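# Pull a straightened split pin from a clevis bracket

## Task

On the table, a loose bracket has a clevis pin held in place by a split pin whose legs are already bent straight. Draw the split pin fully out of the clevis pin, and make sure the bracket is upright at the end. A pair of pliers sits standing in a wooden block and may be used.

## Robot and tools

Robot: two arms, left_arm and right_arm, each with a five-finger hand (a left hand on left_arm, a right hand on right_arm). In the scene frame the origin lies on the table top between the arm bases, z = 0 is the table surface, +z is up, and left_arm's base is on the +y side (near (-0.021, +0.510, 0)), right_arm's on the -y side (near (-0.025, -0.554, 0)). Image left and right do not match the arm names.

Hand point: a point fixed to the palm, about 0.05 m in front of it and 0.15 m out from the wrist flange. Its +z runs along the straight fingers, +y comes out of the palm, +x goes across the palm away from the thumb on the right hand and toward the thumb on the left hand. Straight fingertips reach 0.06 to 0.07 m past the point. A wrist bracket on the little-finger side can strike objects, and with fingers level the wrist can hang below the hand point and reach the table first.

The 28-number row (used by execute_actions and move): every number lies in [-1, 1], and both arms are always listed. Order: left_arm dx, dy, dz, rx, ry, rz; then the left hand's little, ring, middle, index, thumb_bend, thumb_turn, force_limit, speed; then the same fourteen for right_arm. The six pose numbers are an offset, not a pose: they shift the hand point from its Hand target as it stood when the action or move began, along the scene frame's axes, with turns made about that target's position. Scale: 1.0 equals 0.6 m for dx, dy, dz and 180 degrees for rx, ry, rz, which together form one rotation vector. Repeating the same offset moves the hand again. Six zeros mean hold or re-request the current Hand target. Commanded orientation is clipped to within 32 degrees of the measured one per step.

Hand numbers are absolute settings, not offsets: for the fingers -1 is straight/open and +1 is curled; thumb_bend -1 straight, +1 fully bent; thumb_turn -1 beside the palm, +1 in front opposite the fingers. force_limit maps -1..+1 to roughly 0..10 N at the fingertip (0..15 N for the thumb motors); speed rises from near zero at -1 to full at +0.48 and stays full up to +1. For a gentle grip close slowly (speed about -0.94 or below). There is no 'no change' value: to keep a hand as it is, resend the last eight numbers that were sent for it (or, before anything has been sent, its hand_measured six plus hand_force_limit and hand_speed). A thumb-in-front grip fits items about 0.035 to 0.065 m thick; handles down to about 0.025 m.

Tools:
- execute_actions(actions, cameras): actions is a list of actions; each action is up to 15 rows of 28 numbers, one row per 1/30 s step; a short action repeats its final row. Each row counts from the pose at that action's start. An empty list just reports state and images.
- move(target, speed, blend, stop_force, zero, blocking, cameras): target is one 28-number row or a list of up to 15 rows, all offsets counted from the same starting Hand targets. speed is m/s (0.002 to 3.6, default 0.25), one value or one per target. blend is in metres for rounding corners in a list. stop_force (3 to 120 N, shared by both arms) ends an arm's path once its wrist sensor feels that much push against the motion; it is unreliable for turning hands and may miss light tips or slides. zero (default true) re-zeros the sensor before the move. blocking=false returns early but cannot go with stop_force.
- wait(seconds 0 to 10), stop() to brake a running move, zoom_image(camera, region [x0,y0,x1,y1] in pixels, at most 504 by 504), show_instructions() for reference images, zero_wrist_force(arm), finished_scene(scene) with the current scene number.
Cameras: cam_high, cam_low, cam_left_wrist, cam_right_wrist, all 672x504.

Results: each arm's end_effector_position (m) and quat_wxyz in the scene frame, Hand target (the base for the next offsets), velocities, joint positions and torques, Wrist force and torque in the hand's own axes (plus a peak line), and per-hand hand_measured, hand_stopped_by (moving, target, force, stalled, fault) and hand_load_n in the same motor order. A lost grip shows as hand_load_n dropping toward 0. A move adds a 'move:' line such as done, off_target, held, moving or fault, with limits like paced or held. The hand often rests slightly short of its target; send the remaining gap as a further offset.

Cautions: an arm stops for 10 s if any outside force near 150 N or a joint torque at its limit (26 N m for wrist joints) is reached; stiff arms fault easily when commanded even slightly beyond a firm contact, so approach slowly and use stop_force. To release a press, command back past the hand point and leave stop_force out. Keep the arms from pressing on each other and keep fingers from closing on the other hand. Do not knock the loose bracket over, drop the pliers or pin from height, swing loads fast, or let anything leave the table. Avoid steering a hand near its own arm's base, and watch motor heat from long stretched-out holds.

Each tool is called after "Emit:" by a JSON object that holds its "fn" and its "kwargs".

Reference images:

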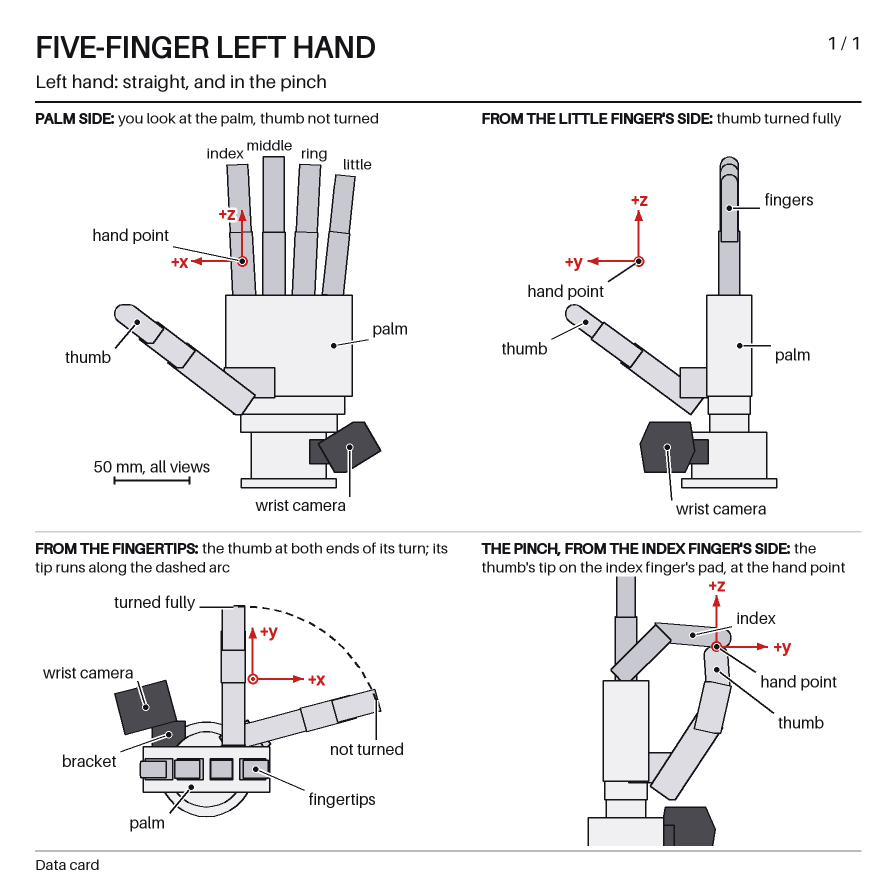

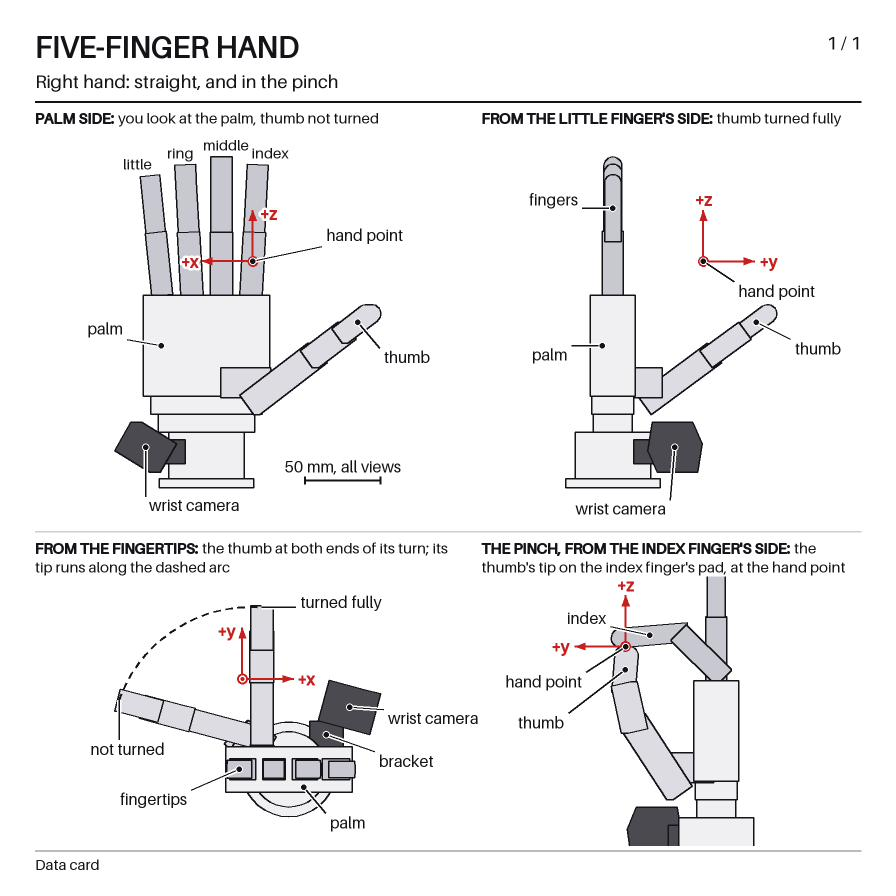

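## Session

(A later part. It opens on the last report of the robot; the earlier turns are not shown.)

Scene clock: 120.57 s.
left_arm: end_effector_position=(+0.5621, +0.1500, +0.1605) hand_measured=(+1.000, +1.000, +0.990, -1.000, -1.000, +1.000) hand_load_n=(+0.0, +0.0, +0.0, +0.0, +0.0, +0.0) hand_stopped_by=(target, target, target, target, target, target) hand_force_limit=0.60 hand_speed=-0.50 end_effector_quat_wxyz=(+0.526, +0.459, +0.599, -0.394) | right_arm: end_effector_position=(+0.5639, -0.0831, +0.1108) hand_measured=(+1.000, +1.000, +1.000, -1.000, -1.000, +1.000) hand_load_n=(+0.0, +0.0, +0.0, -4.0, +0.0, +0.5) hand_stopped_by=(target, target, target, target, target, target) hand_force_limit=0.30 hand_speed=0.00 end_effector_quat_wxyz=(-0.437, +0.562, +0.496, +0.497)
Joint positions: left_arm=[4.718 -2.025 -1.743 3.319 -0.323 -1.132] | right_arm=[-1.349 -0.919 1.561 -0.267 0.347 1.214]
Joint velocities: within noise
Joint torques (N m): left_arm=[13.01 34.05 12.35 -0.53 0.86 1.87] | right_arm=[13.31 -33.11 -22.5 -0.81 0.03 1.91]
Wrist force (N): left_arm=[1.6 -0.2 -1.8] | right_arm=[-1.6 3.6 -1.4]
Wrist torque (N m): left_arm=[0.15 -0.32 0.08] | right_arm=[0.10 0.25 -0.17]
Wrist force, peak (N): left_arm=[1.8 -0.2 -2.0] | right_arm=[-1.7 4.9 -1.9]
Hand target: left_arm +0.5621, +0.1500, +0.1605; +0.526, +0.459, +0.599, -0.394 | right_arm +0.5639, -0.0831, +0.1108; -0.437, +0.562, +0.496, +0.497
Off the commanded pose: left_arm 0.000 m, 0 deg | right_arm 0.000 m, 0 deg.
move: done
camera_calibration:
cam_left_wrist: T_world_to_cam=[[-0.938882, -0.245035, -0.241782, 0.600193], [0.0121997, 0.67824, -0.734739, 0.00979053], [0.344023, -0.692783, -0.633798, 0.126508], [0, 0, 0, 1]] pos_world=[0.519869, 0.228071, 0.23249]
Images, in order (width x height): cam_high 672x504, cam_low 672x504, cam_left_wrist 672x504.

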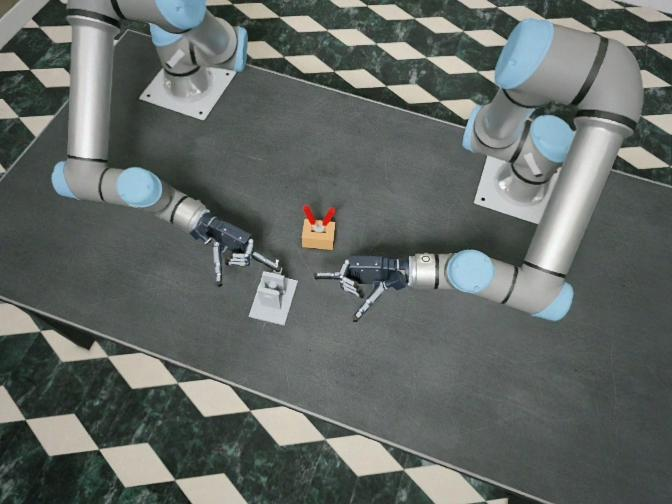

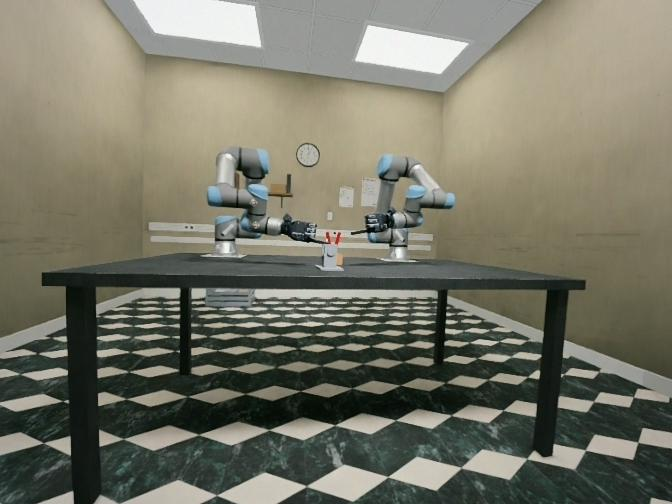

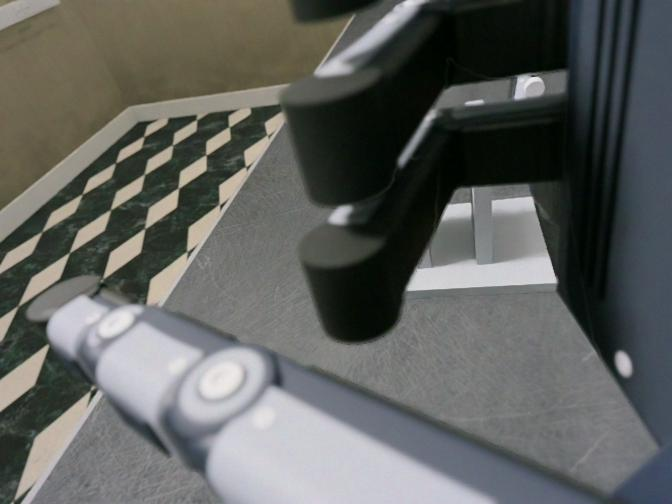

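Emit:
{"fn": "move", "kwargs": {"target": [-0.0503,-0.1073,-0.0703,0,0,0,1,1,0.99,-1,-1,1,0.6,-0.5,0,0,0,0,0,0,1,1,1,-1,-1,1,0.3,0], "speed": 0.08, "cameras": ["cam_left_wrist","cam_high","cam_low","cam_right_wrist"]}}

Emit:
{"fn": "zoom_image", "kwargs": {"camera": "cam_left_wrist", "region": [370, 60, 570, 260]}}

Emit:
{"fn": "zoom_image", "kwargs": {"camera": "cam_low", "region": [300, 220, 370, 270]}}

Emit:
{"fn": "zoom_image", "kwargs": {"camera": "cam_high", "region": [245, 240, 315, 310]}}

Scene clock: 128.50 s.
left_arm: end_effector_position=(+0.5320, +0.0857, +0.1184) hand_measured=(+1.000, +1.000, +0.990, -1.000, -1.000, +1.000) hand_load_n=(+0.0, +0.0, +0.0, +0.0, +0.0, +0.0) hand_stopped_by=(target, target, target, target, target, target) hand_force_limit=0.60 hand_speed=-0.50 end_effector_quat_wxyz=(+0.526, +0.459, +0.599, -0.394) | right_arm: end_effector_position=(+0.5639, -0.0831, +0.1108) hand_measured=(+1.000, +1.000, +1.000, -1.000, -1.000, +1.000) hand_load_n=(+0.0, +0.0, +0.0, -4.0, +0.0, +0.5) hand_stopped_by=(target, target, target, target, target, target) hand_force_limit=0.30 hand_speed=0.00 end_effector_quat_wxyz=(-0.437, +0.562, +0.496, +0.497)
Joint positions: left_arm=[4.572 -2.049 -1.825 3.558 -0.458 -1.274] | right_arm=[-1.349 -0.919 1.561 -0.267 0.347 1.214]
Joint velocities: within noise
Joint torques (N m): left_arm=[-11.7 30.8 8.48 1.79 -0.84 -1.58] | right_arm=[12.83 -39.81 -7.94 0.2 -0.18 1.66]
Wrist force (N): left_arm=[1.7 0.2 -1.9] | right_arm=[-1.8 3.5 -1.6]
Wrist torque (N m): left_arm=[0.17 -0.34 0.11] | right_arm=[0.10 0.27 -0.18]
Wrist force, peak (N): left_arm=[1.7 -0.3 -2.2] | right_arm=[-1.9 3.9 -1.8]
Hand target: left_arm +0.5319, +0.0856, +0.1183; +0.526, +0.459, +0.599, -0.394 | right_arm +0.5639, -0.0831, +0.1108; -0.437, +0.562, +0.496, +0.497
Off the commanded pose: left_arm 0.000 m, 0 deg | right_arm 0.000 m, 0 deg.
move: done
camera_calibration:
cam_left_wrist: T_world_to_cam=[[-0.938914, -0.24497, -0.241722, 0.545898], [0.0122002, 0.678239, -0.73474, 0.0228373], [0.343934, -0.692807, -0.63382, 0.0657208], [0, 0, 0, 1]] pos_world=[0.489669, 0.163771, 0.19039]
cam_right_wrist: T_world_to_cam=[[0.955723, -0.106313, 0.274392, -0.581061], [0.146812, -0.635856, -0.757716, -0.050992], [0.255029, 0.764451, -0.592094, 0.102067], [0, 0, 0, 1]] pos_world=[0.53679, -0.172223, 0.181235]

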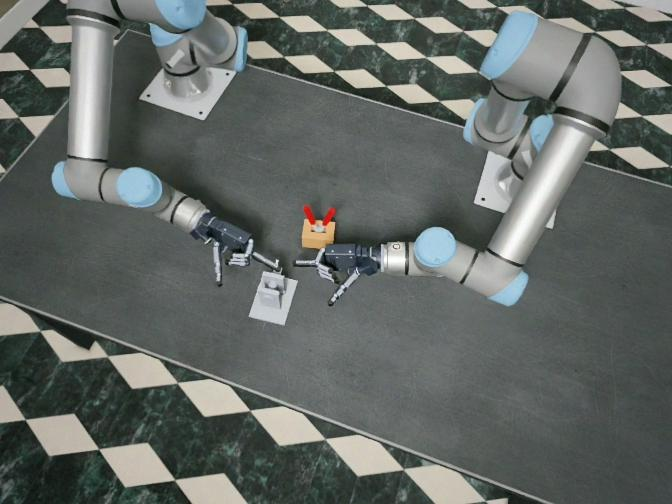

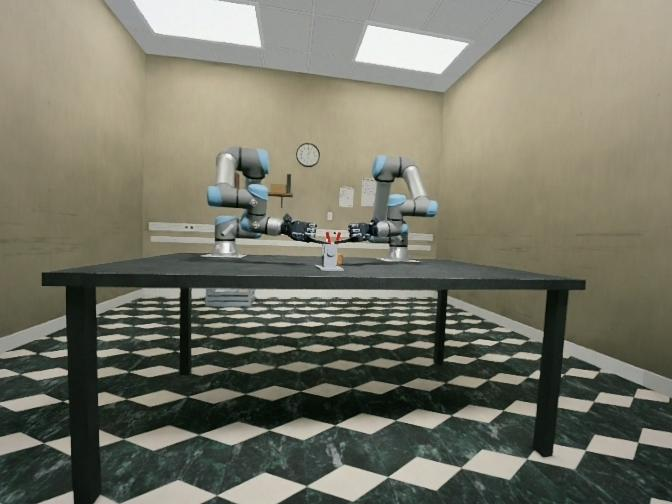

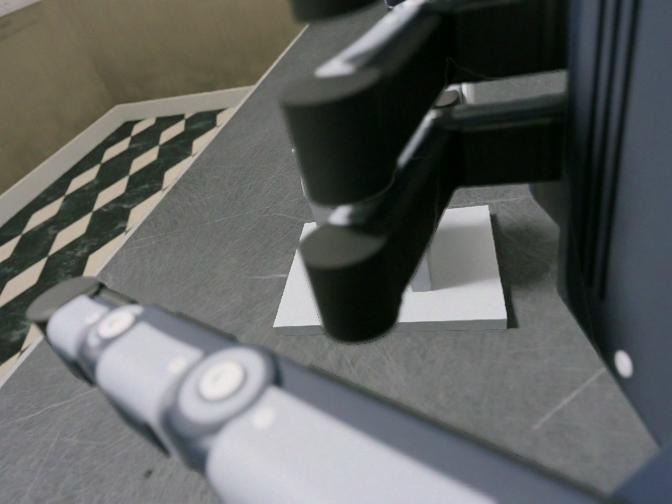

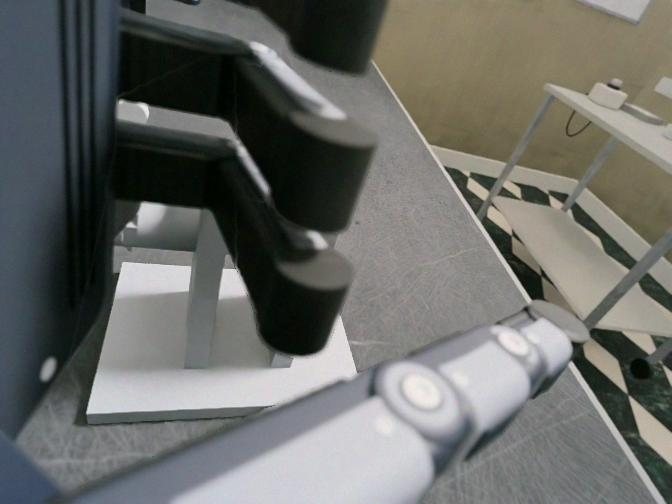

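Scaled by 2.520 from the camera's 672x504 image, which has a finer 960x720 frame.

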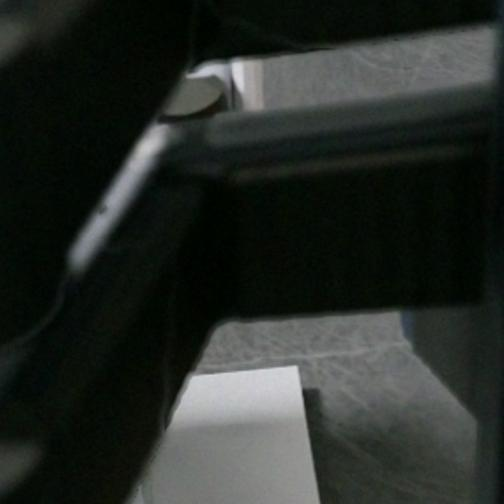

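Scaled by 7.200 from the camera's 672x504 image, which has a finer 960x720 frame.

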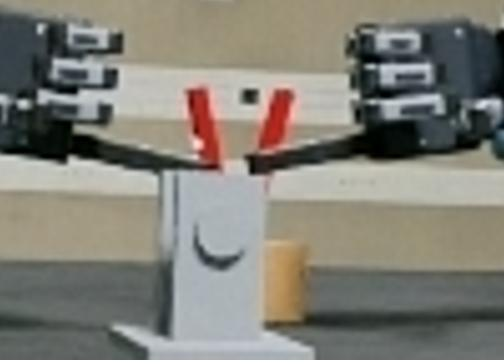

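Scaled by 7.200 from the camera's 672x504 image, which has a finer 960x720 frame.

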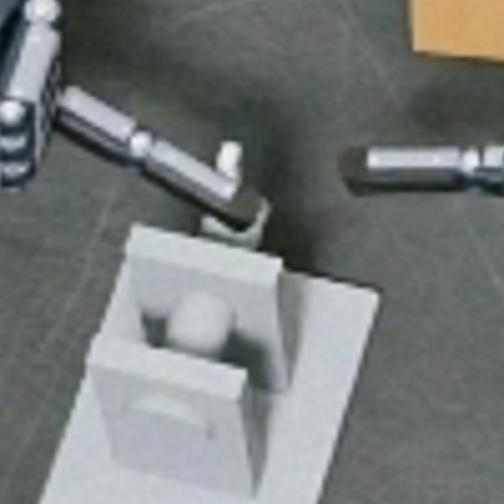

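Emit:
{"fn": "move", "kwargs": {"target": [[-0.006,0,-0.0033,0,0,0,1,1,0.99,-1,-1,1,0.6,-0.5,0,0,0,0,0,0,1,1,1,-1,-1,1,0.3,0],[0.0017,-0.0753,-0.0033,0,0,0,1,1,0.99,-1,-1,1,0.6,-0.5,0,0,0,0,0,0,1,1,1,-1,-1,1,0.3,0]], "speed": 0.04, "stop_force": 3, "cameras": ["cam_left_wrist","cam_high","cam_low"]}}

Emit:
{"fn": "zoom_image", "kwargs": {"camera": "cam_low", "region": [300, 220, 370, 270]}}

Emit:
{"fn": "zoom_image", "kwargs": {"camera": "cam_high", "region": [255, 245, 305, 285]}}

Scene clock: 133.77 s.
left_arm: end_effector_position=(+0.5330, +0.0405, +0.1164) hand_measured=(+1.000, +1.000, +0.990, -1.000, -1.000, +1.000) hand_load_n=(+0.0, +0.0, +0.0, +0.0, +0.0, +0.5) hand_stopped_by=(target, target, target, target, target, target) hand_force_limit=0.60 hand_speed=-0.50 end_effector_quat_wxyz=(+0.526, +0.459, +0.599, -0.394) | right_arm: end_effector_position=(+0.5639, -0.0831, +0.1108) hand_measured=(+1.000, +1.000, +1.000, -1.000, -1.000, +1.000) hand_load_n=(+0.0, +0.0, +0.0, -3.5, +0.0, +0.0) hand_stopped_by=(target, target, target, target, target, target) hand_force_limit=0.30 hand_speed=0.00 end_effector_quat_wxyz=(-0.437, +0.562, +0.496, +0.497)
Joint positions: left_arm=[4.478 -2.084 -1.769 3.586 -0.548 -1.33] | right_arm=[-1.349 -0.919 1.561 -0.267 0.347 1.214]
Joint velocities: within noise
Joint torques (N m): left_arm=[-11.28 32.58 22.75 1.61 -1.08 -1.52] | right_arm=[12.22 -44.2 -7.12 0.74 -0.34 1.73]
Wrist force (N): left_arm=[1.8 0.1 -2.2] | right_arm=[-1.6 3.6 -1.5]
Wrist torque (N m): left_arm=[0.16 -0.40 0.09] | right_arm=[0.10 0.25 -0.16]
Wrist force, peak (N): left_arm=[2.1 0.1 -2.3] | right_arm=[-1.8 3.8 -1.7]
Hand target: left_arm +0.5330, +0.0405, +0.1164; +0.526, +0.459, +0.599, -0.394 | right_arm +0.5639, -0.0831, +0.1108; -0.437, +0.562, +0.496, +0.497
Off the commanded pose: left_arm 0.000 m, 0 deg | right_arm 0.000 m, 0 deg.
move: done
camera_calibration:
cam_left_wrist: T_world_to_cam=[[-0.938882, -0.245035, -0.241782, 0.535284], [0.0121997, 0.67824, -0.734739, 0.052012], [0.344023, -0.692783, -0.633798, 0.0327436], [0, 0, 0, 1]] pos_world=[0.490669, 0.118571, 0.18839]
Images, in order (width x height): cam_high 672x504, cam_low 672x504, cam_left_wrist 672x504.

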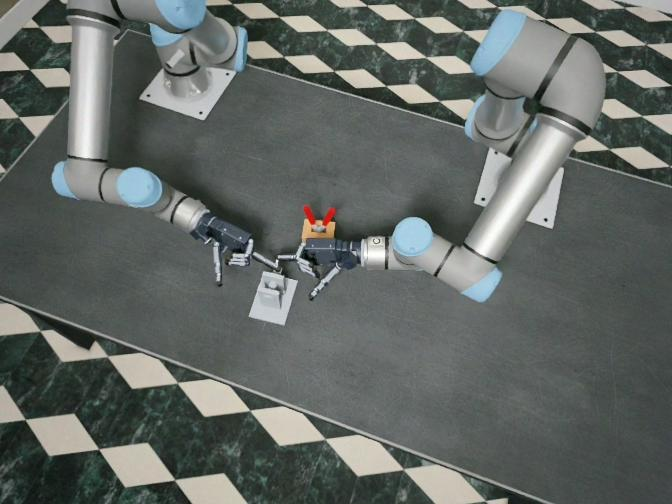

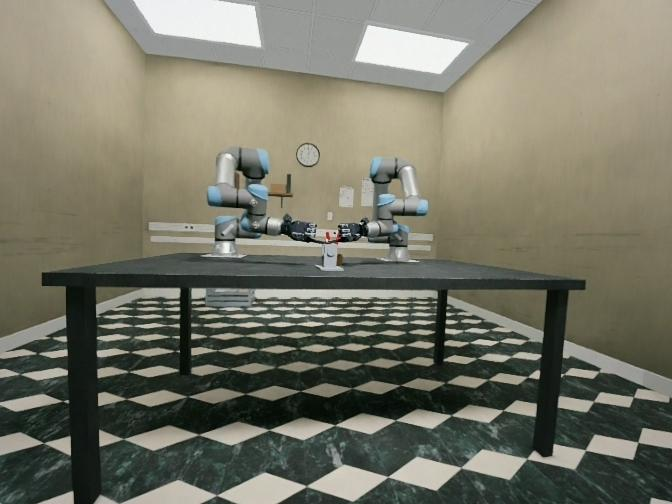

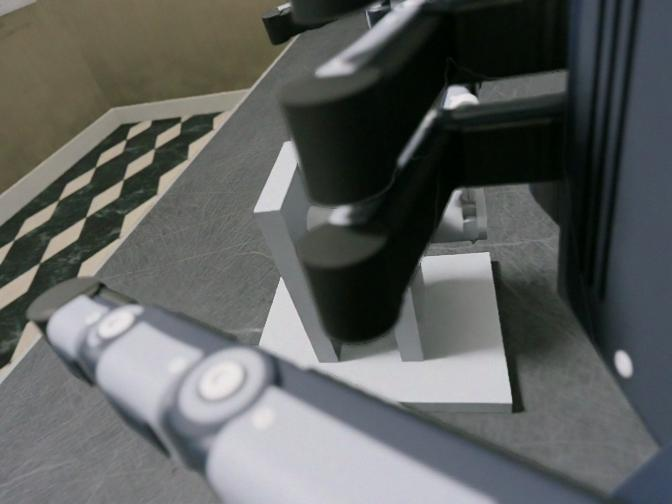

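Scaled by 7.200 from the camera's 672x504 image, which has a finer 960x720 frame.

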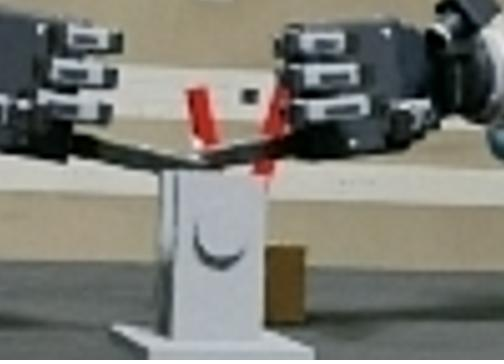

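Scaled by 10.080 from the camera's 672x504 image, which has a finer 960x720 frame.

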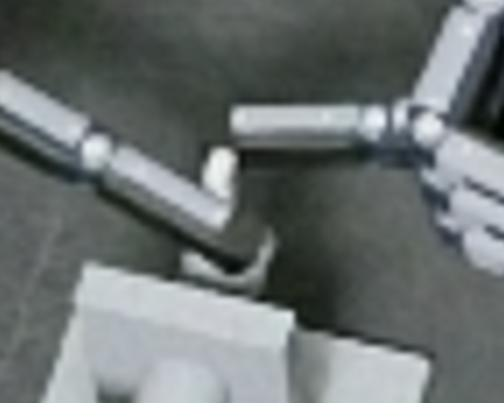

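Emit:
{"fn": "move", "kwargs": {"target": [0.02,0.002,0,0,0,0,1,1,0.99,-1,-1,1,0.6,-0.5,0,0,0,0,0,0,1,1,1,-1,-1,1,0.3,0], "speed": 0.015, "stop_force": 4, "cameras": ["cam_left_wrist","cam_high","cam_low"]}}

Emit:
{"fn": "zoom_image", "kwargs": {"camera": "cam_low", "region": [300, 220, 370, 270]}}

Emit:
{"fn": "zoom_image", "kwargs": {"camera": "cam_high", "region": [255, 245, 305, 285]}}

Emit:
{"fn": "zoom_image", "kwargs": {"camera": "cam_left_wrist", "region": [400, 60, 520, 150]}}

Scene clock: 137.60 s.
left_arm: end_effector_position=(+0.5397, +0.0411, +0.1163) hand_measured=(+1.000, +1.000, +0.990, -1.000, -1.000, +1.000) hand_load_n=(+0.0, +0.0, +0.0, +0.5, +0.0, +0.5) hand_stopped_by=(target, target, target, target, target, target) hand_force_limit=0.60 hand_speed=-0.50 end_effector_quat_wxyz=(+0.526, +0.459, +0.599, -0.394) | right_arm: end_effector_position=(+0.5639, -0.0831, +0.1108) hand_measured=(+1.000, +1.000, +1.000, -1.000, -1.000, +1.000) hand_load_n=(+0.0, +0.0, +0.0, -6.0, +0.0, +0.0) hand_stopped_by=(target, target, target, target, target, target) hand_force_limit=0.30 hand_speed=0.00 end_effector_quat_wxyz=(-0.437, +0.562, +0.496, +0.497)
Joint positions: left_arm=[4.483 -2.095 -1.751 3.577 -0.544 -1.328] | right_arm=[-1.349 -0.919 1.561 -0.267 0.347 1.214]
Joint velocities: within noise
Joint torques (N m): left_arm=[-8.86 46.83 13.27 2.44 -1.67 -1.41] | right_arm=[11.13 -48.2 -7.88 1.28 -3.11 1.85]
Wrist force (N): left_arm=[3.3 -3.3 -2.8] | right_arm=[-0.6 5.1 -0.1]
Wrist torque (N m): left_arm=[0.44 -0.36 0.17] | right_arm=[-0.06 0.34 -0.10]
Wrist force, peak (N): left_arm=[3.1 -6.2 -3.4] | right_arm=[-0.9 7.7 -0.2]
Hand target: left_arm +0.5397, +0.0411, +0.1163; +0.526, +0.459, +0.599, -0.394 (not the last commanded pose) | right_arm +0.5639, -0.0831, +0.1108; -0.437, +0.562, +0.496, +0.497
Off the commanded pose: left_arm 0.005 m, 0 deg | right_arm 0.000 m, 0 deg.
move: contact (left_arm)
camera_calibration:
cam_left_wrist: T_world_to_cam=[[-0.938916, -0.245034, -0.241653, 0.541784], [0.0121112, 0.678217, -0.734762, 0.0515001], [0.343934, -0.692806, -0.633821, 0.030808], [0, 0, 0, 1]] pos_world=[0.49747, 0.119171, 0.188291]
Images, in order (width x height): cam_high 672x504, cam_low 672x504, cam_left_wrist 672x504.

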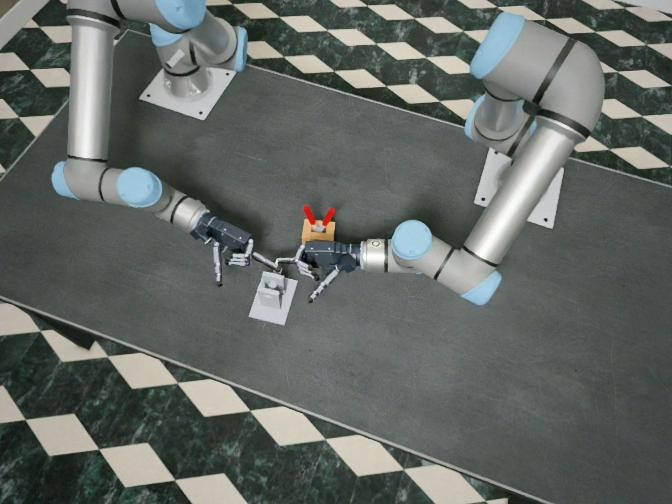

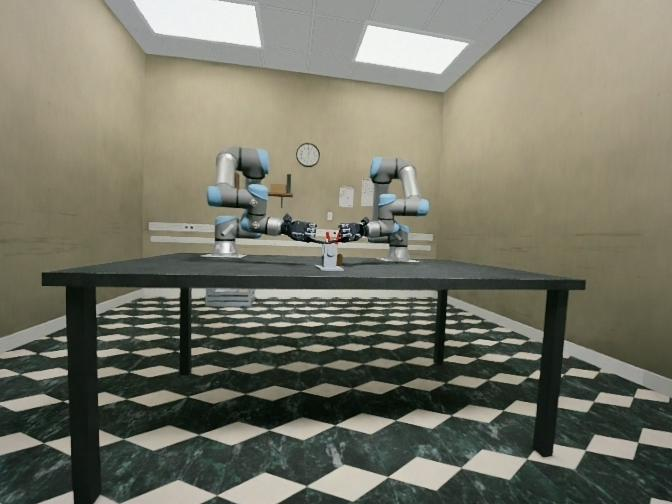

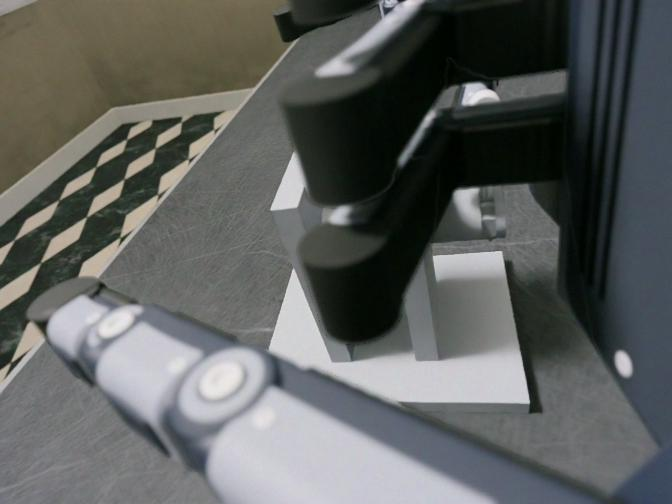

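Scaled by 7.200 from the camera's 672x504 image, which has a finer 960x720 frame.

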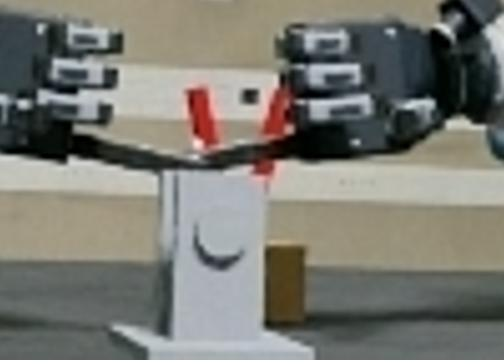

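Scaled by 10.080 from the camera's 672x504 image, which has a finer 960x720 frame.

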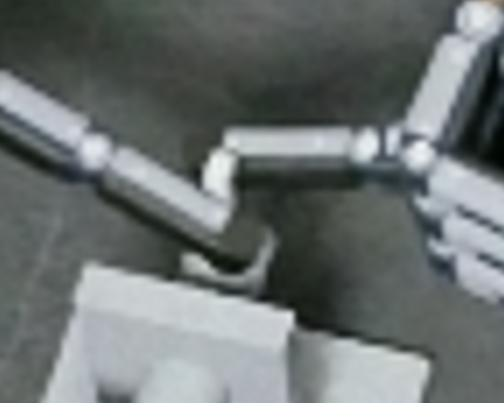

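Scaled by 4.200 from the camera's 672x504 image, which has a finer 960x720 frame.

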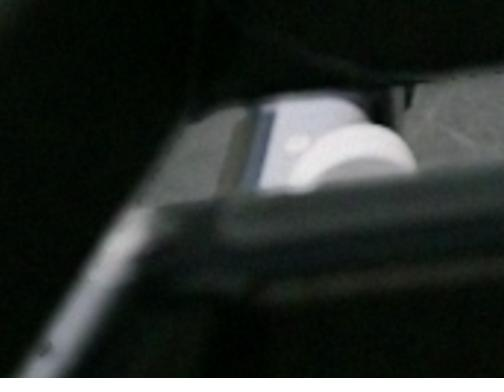

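Emit:
{"fn": "move", "kwargs": {"target": [[-0.006,-0.001,0,0,0,0,1,1,0.99,-1,-1,1,0.6,-0.5,0,0,0,0,0,0,1,1,1,-1,-1,1,0.3,0],[-0.005,-0.0085,0,0,0,0,1,1,0.99,-1,-1,1,0.6,-0.5,0,0,0,0,0,0,1,1,1,-1,-1,1,0.3,0],[0.0012,-0.0075,0,0,0,0,1,1,0.99,-1,-1,1,0.6,-0.5,0,0,0,0,0,0,1,1,1,-1,-1,1,0.3,0]], "speed": 0.015, "cameras": ["cam_high"]}}

Emit:
{"fn": "zoom_image", "kwargs": {"camera": "cam_high", "region": [255, 245, 305, 285]}}

Scene clock: 141.17 s.
left_arm: end_effector_position=(+0.5402, +0.0366, +0.1163) hand_measured=(+1.000, +1.000, +0.990, -1.000, -1.000, +1.000) hand_load_n=(+0.5, +0.0, +0.0, +0.5, +0.0, +0.0) hand_stopped_by=(target, target, target, target, target, target) hand_force_limit=0.60 hand_speed=-0.50 end_effector_quat_wxyz=(+0.526, +0.459, +0.599, -0.394) | right_arm: end_effector_position=(+0.5639, -0.0831, +0.1108) hand_measured=(+1.000, +1.000, +1.000, -1.000, -1.000, +1.000) hand_load_n=(+0.0, +0.0, +0.0, -6.0, +0.0, +0.0) hand_stopped_by=(target, target, target, target, target, target) hand_force_limit=0.30 hand_speed=0.00 end_effector_quat_wxyz=(-0.437, +0.562, +0.496, +0.497)
Joint positions: left_arm=[4.474 -2.099 -1.743 3.577 -0.552 -1.332] | right_arm=[-1.349 -0.919 1.561 -0.267 0.347 1.214]
Joint velocities: within noise
Joint torques (N m): left_arm=[15.39 34.83 26.03 -0.65 0.5 2.04] | right_arm=[11.08 -51.37 -7.94 1.6 -2.46 1.79]
Wrist force (N): left_arm=[3.9 -3.3 -2.5] | right_arm=[-0.6 5.3 0.3]
Wrist torque (N m): left_arm=[0.39 -0.31 0.21] | right_arm=[-0.09 0.31 -0.10]
Wrist force, peak (N): left_arm=[3.5 -3.6 -2.9] | right_arm=[-0.7 5.4 -0.1]
Hand target: left_arm +0.5404, +0.0366, +0.1163; +0.526, +0.459, +0.599, -0.394 | right_arm +0.5639, -0.0831, +0.1108; -0.437, +0.562, +0.496, +0.497
Off the commanded pose: left_arm 0.000 m, 0 deg | right_arm 0.000 m, 0 deg.
move: done
Images, in order (width x height): cam_high 672x504.

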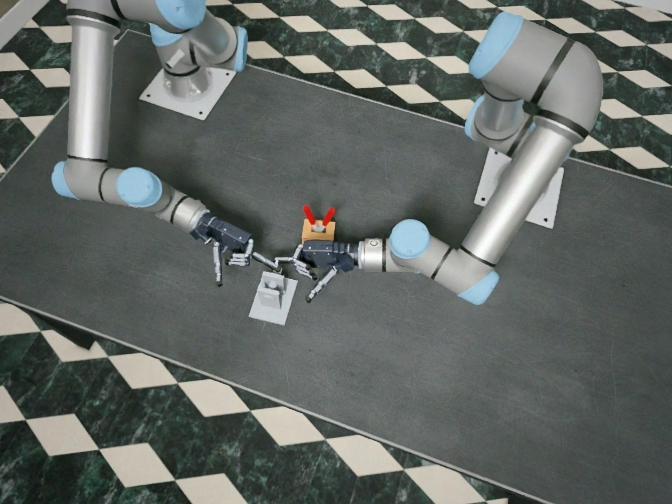

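Scaled by 10.080 from the camera's 672x504 image, which has a finer 960x720 frame.

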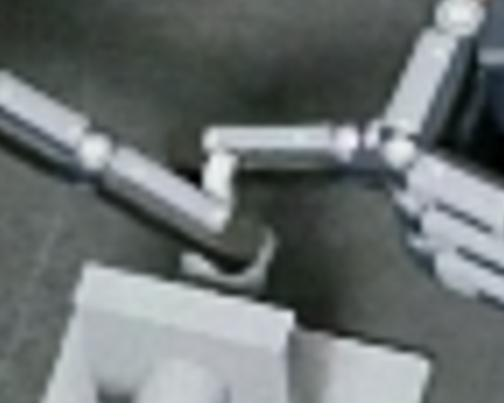

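Emit:
{"fn": "move", "kwargs": {"target": [0,0,0.0167,0,0,0,1,1,0.99,-1,-1,1,0.6,-0.5,0,0,0.0167,0,0,0,1,1,1,-1,-1,1,0.3,0], "speed": 0.008, "stop_force": 18, "cameras": ["cam_high","cam_low"]}}

Emit:
{"fn": "zoom_image", "kwargs": {"camera": "cam_low", "region": [300, 220, 370, 270]}}

Emit:
{"fn": "zoom_image", "kwargs": {"camera": "cam_high", "region": [255, 245, 305, 285]}}

Scene clock: 144.83 s.
left_arm: end_effector_position=(+0.5404, +0.0366, +0.1263) hand_measured=(+1.000, +1.000, +0.990, -1.000, -1.000, +1.000) hand_load_n=(+0.0, +0.0, +0.0, +0.5, +0.0, +0.5) hand_stopped_by=(target, target, target, target, target, target) hand_force_limit=0.60 hand_speed=-0.50 end_effector_quat_wxyz=(+0.526, +0.459, +0.599, -0.394) | right_arm: end_effector_position=(+0.5639, -0.0831, +0.1209) hand_measured=(+1.000, +1.000, +1.000, -1.000, -1.000, +1.000) hand_load_n=(+0.0, +0.0, +0.0, -6.5, +0.0, +0.0) hand_stopped_by=(target, target, target, target, target, target) hand_force_limit=0.30 hand_speed=0.00 end_effector_quat_wxyz=(-0.437, +0.562, +0.496, +0.497)
Joint positions: left_arm=[4.475 -2.084 -1.735 3.554 -0.552 -1.332] | right_arm=[-1.349 -0.933 1.555 -0.247 0.347 1.214]
Joint velocities: within noise
Joint torques (N m): left_arm=[13.5 47.72 24.95 -0.48 0.42 1.16] | right_arm=[11.04 -55.88 -21.75 2.82 -0.96 -1.66]
Wrist force (N): left_arm=[4.6 -3.6 -2.2] | right_arm=[-0.6 5.3 0.4]
Wrist torque (N m): left_arm=[0.36 -0.27 0.25] | right_arm=[-0.11 0.30 -0.09]
Wrist force, peak (N): left_arm=[4.6 -3.9 -2.5] | right_arm=[-0.3 6.0 0.2]
Hand target: left_arm +0.5404, +0.0366, +0.1263; +0.526, +0.459, +0.599, -0.394 | right_arm +0.5639, -0.0831, +0.1208; -0.437, +0.562, +0.496, +0.497
Off the commanded pose: left_arm 0.000 m, 0 deg | right_arm 0.000 m, 0 deg.
move: done
Images, in order (width x height): cam_high 672x504, cam_low 672x504.

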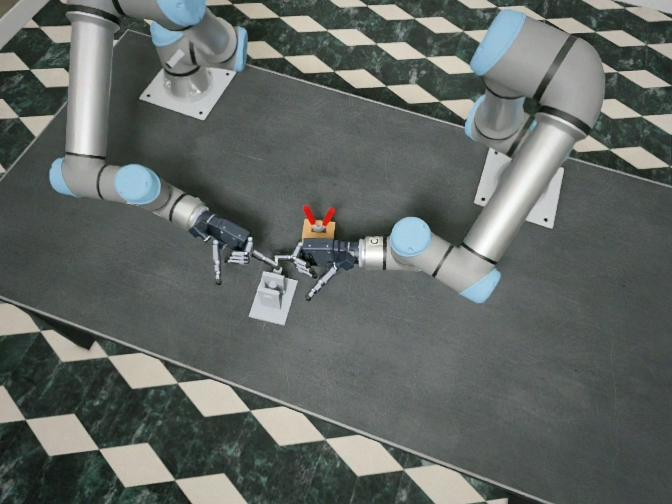

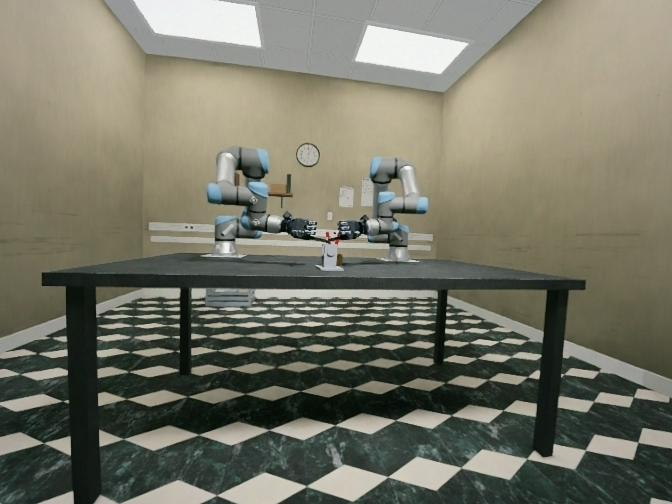

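Scaled by 7.200 from the camera's 672x504 image, which has a finer 960x720 frame.

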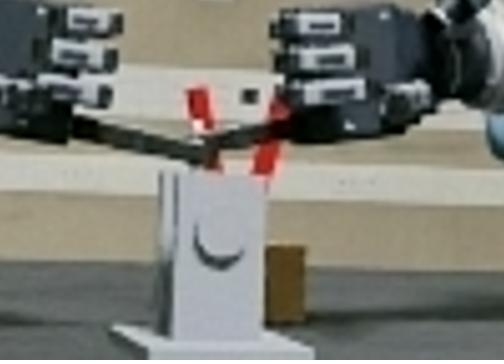

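Scaled by 10.080 from the camera's 672x504 image, which has a finer 960x720 frame.

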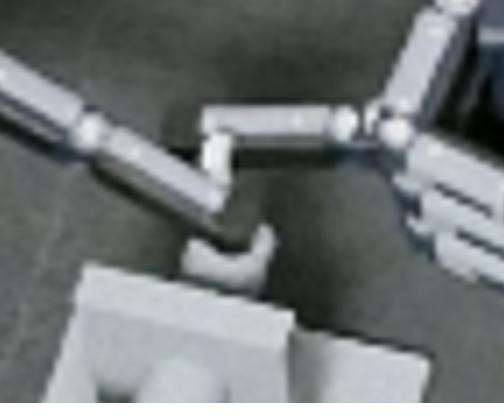

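Emit:
{"fn": "move", "kwargs": {"target": [0,0,0.02,0,0,0,1,1,0.99,-1,-1,1,0.6,-0.5,0,0,0.02,0,0,0,1,1,1,-1,-1,1,0.3,0], "speed": 0.01, "stop_force": 18, "cameras": ["cam_high","cam_low","cam_right_wrist"]}}

Emit:
{"fn": "zoom_image", "kwargs": {"camera": "cam_low", "region": [300, 220, 370, 270]}}

Emit:
{"fn": "zoom_image", "kwargs": {"camera": "cam_high", "region": [255, 245, 305, 285]}}

Scene clock: 148.80 s.
left_arm: end_effector_position=(+0.5404, +0.0366, +0.1383) hand_measured=(+1.000, +1.000, +0.990, -1.000, -1.000, +1.000) hand_load_n=(+0.0, +0.0, +0.0, +0.0, +0.0, +0.0) hand_stopped_by=(target, target, target, target, target, target) hand_force_limit=0.60 hand_speed=-0.50 end_effector_quat_wxyz=(+0.526, +0.459, +0.599, -0.394) | right_arm: end_effector_position=(+0.5639, -0.0831, +0.1329) hand_measured=(+1.000, +1.000, +1.000, -1.000, -1.000, +1.000) hand_load_n=(+0.0, +0.0, +0.0, -0.5, +0.0, +0.5) hand_stopped_by=(target, target, target, target, target, target) hand_force_limit=0.30 hand_speed=0.00 end_effector_quat_wxyz=(-0.437, +0.562, +0.496, +0.497)
Joint positions: left_arm=[4.475 -2.066 -1.726 3.527 -0.552 -1.332] | right_arm=[-1.349 -0.949 1.546 -0.222 0.347 1.214]
Joint velocities: within noise
Joint torques (N m): left_arm=[11.56 45.42 22.75 -1.27 0.02 2.07] | right_arm=[6.33 -56.52 -23.75 2.13 -0.9 -1.72]
Wrist force (N): left_arm=[1.9 -0.5 -2.0] | right_arm=[-1.6 1.4 -0.3]
Wrist torque (N m): left_arm=[0.18 -0.40 0.09] | right_arm=[0.14 0.24 -0.15]
Wrist force, peak (N): left_arm=[4.7 -3.6 -2.5] | right_arm=[-0.4 5.6 0.5]
Hand target: left_arm +0.5404, +0.0366, +0.1383; +0.526, +0.459, +0.599, -0.394 | right_arm +0.5639, -0.0831, +0.1328; -0.437, +0.562, +0.496, +0.497
Off the commanded pose: left_arm 0.000 m, 0 deg | right_arm 0.000 m, 0 deg.
move: done
camera_calibration:
cam_right_wrist: T_world_to_cam=[[0.955723, -0.106313, 0.274392, -0.587098], [0.146812, -0.635856, -0.757716, -0.0343223], [0.255029, 0.764451, -0.592094, 0.115093], [0, 0, 0, 1]] pos_world=[0.53679, -0.172223, 0.203235]
Images, in order (width x height): cam_high 672x504, cam_low 672x504, cam_right_wrist 672x504.

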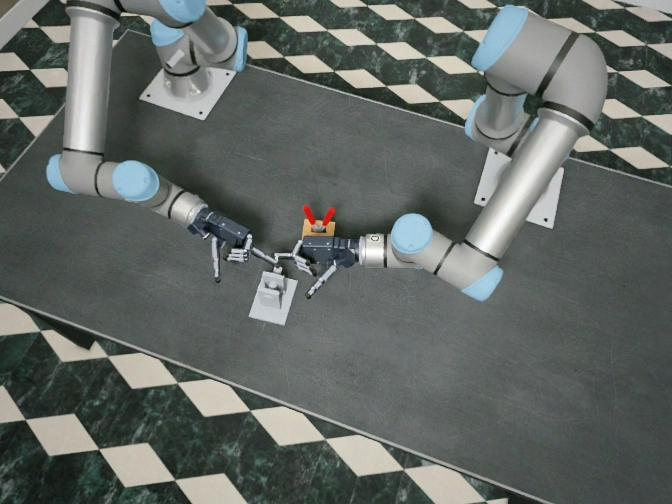

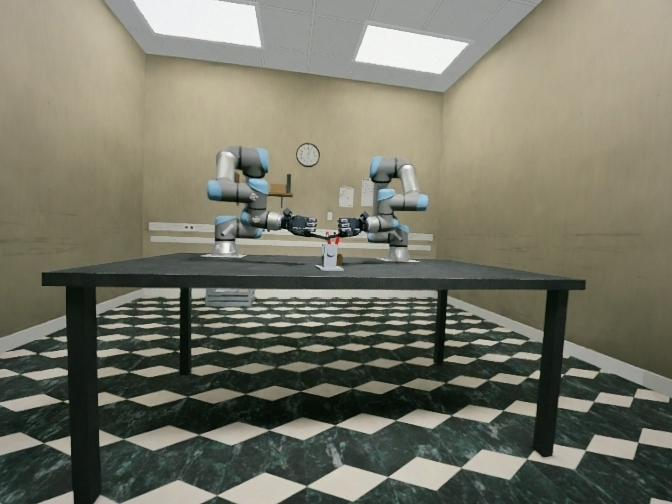

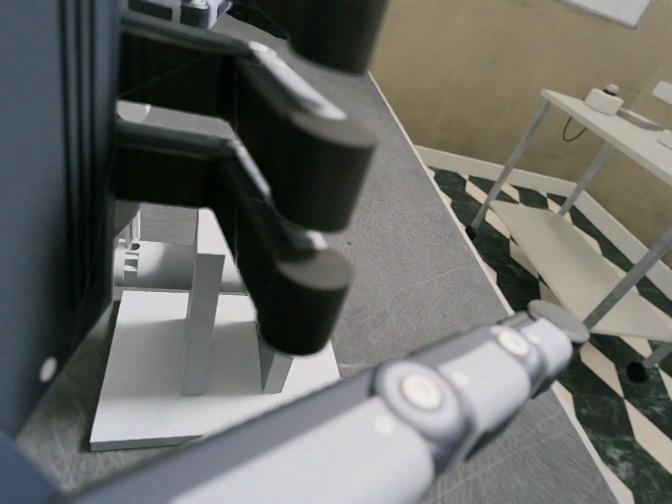

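Scaled by 7.200 from the camera's 672x504 image, which has a finer 960x720 frame.

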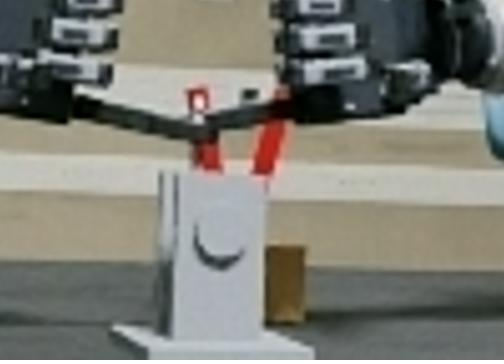

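Scaled by 10.080 from the camera's 672x504 image, which has a finer 960x720 frame.

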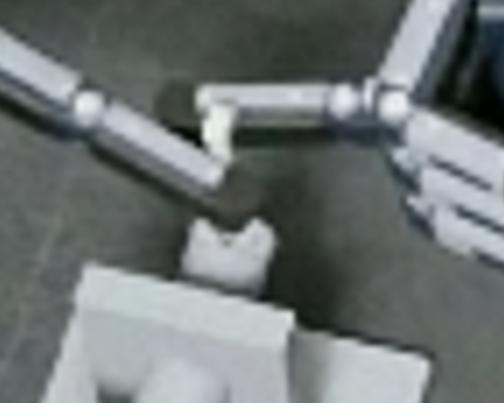

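Emit:
{"fn": "move", "kwargs": {"target": [0.006,0.001,0,0,0,0,1,1,0.99,-1,-1,1,0.6,-0.5,0,0,0,0,0,0,1,1,1,-1,-1,1,0.3,0], "speed": 0.01, "stop_force": 3, "cameras": ["cam_high","cam_low","cam_left_wrist"]}}

Emit:
{"fn": "zoom_image", "kwargs": {"camera": "cam_low", "region": [300, 220, 370, 270]}}

Emit:
{"fn": "zoom_image", "kwargs": {"camera": "cam_high", "region": [255, 240, 305, 280]}}

Emit:
{"fn": "zoom_image", "kwargs": {"camera": "cam_left_wrist", "region": [400, 60, 560, 260]}}

Scene clock: 153.97 s.
left_arm: end_effector_position=(+0.5411, +0.0367, +0.1384) hand_measured=(+1.000, +1.000, +0.990, -1.000, -1.000, +1.000) hand_load_n=(+0.0, +0.0, +0.0, +0.5, +0.0, +0.0) hand_stopped_by=(target, target, target, target, target, target) hand_force_limit=0.60 hand_speed=-0.50 end_effector_quat_wxyz=(+0.526, +0.459, +0.599, -0.394) | right_arm: end_effector_position=(+0.5639, -0.0831, +0.1329) hand_measured=(+1.000, +1.000, +1.000, -1.000, -1.000, +1.000) hand_load_n=(+0.0, +0.0, +0.0, -4.0, +0.0, +0.0) hand_stopped_by=(target, target, target, target, target, target) hand_force_limit=0.30 hand_speed=0.00 end_effector_quat_wxyz=(-0.437, +0.562, +0.496, +0.497)
Joint positions: left_arm=[4.475 -2.067 -1.724 3.526 -0.551 -1.332] | right_arm=[-1.349 -0.949 1.546 -0.222 0.347 1.214]
Joint velocities: within noise
Joint torques (N m): left_arm=[-10.35 44.88 13.57 2.21 -1.81 -1.34] | right_arm=[-5.29 -55.27 -21.35 1.32 -2.07 -1.69]
Wrist force (N): left_arm=[2.0 -2.9 -2.7] | right_arm=[-1.6 4.0 0.0]
Wrist torque (N m): left_arm=[0.37 -0.39 0.08] | right_arm=[0.02 0.26 -0.15]
Wrist force, peak (N): left_arm=[2.2 -4.4 -2.9] | right_arm=[-1.5 5.1 0.5]
Hand target: left_arm +0.5411, +0.0367, +0.1384; +0.526, +0.459, +0.599, -0.394 (not the last commanded pose) | right_arm +0.5639, -0.0831, +0.1328; -0.437, +0.562, +0.496, +0.497
Off the commanded pose: left_arm 0.003 m, 0 deg | right_arm 0.000 m, 0 deg.
move: contact (left_arm)
camera_calibration:
cam_left_wrist: T_world_to_cam=[[-0.938956, -0.24492, -0.241612, 0.547265], [0.012179, 0.67818, -0.734795, 0.0706838], [0.343823, -0.692882, -0.633798, 0.0413803], [0, 0, 0, 1]] pos_world=[0.498769, 0.114772, 0.210391]
Images, in order (width x height): cam_high 672x504, cam_low 672x504, cam_left_wrist 672x504.

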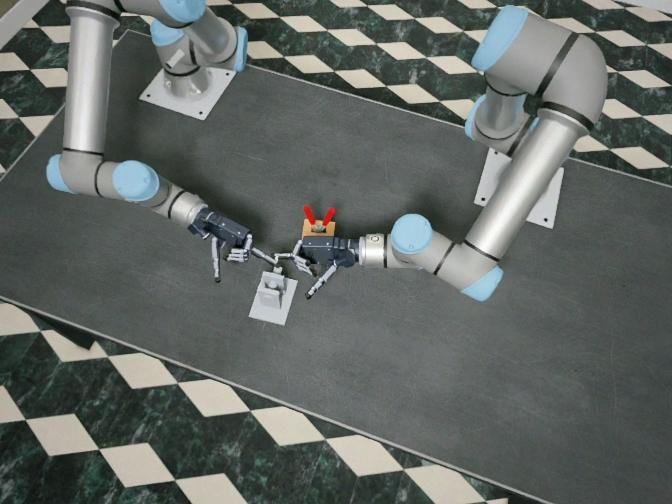

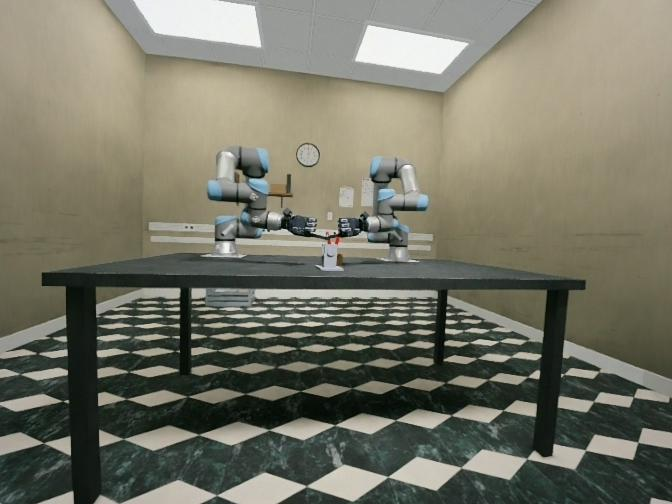

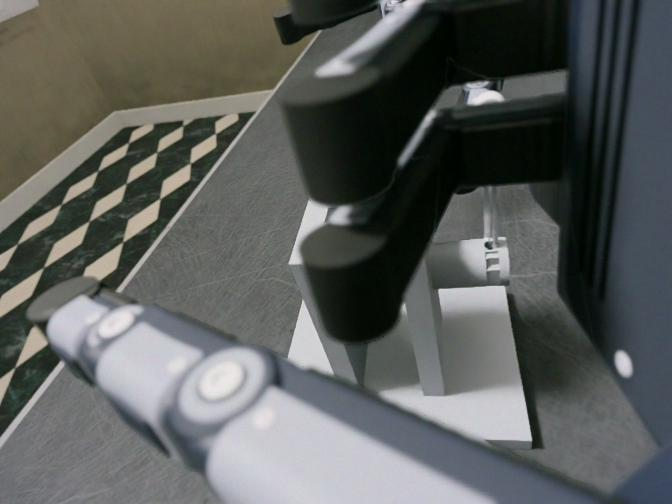

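Scaled by 7.200 from the camera's 672x504 image, which has a finer 960x720 frame.

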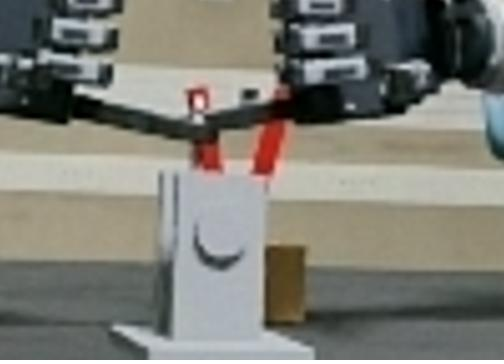

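Scaled by 10.080 from the camera's 672x504 image, which has a finer 960x720 frame.

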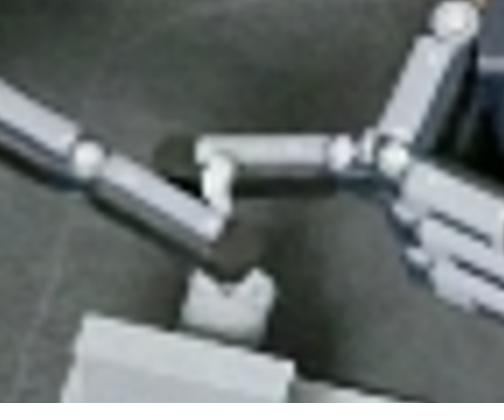

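Scaled by 2.520 from the camera's 672x504 image, which has a finer 960x720 frame.

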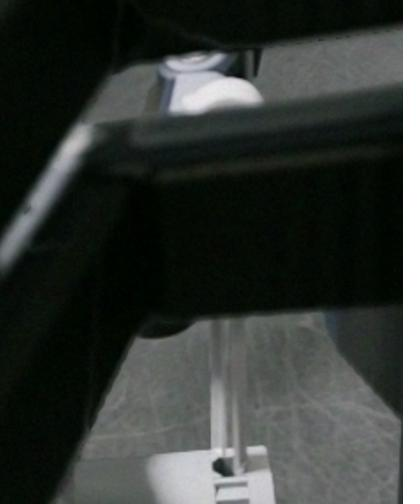

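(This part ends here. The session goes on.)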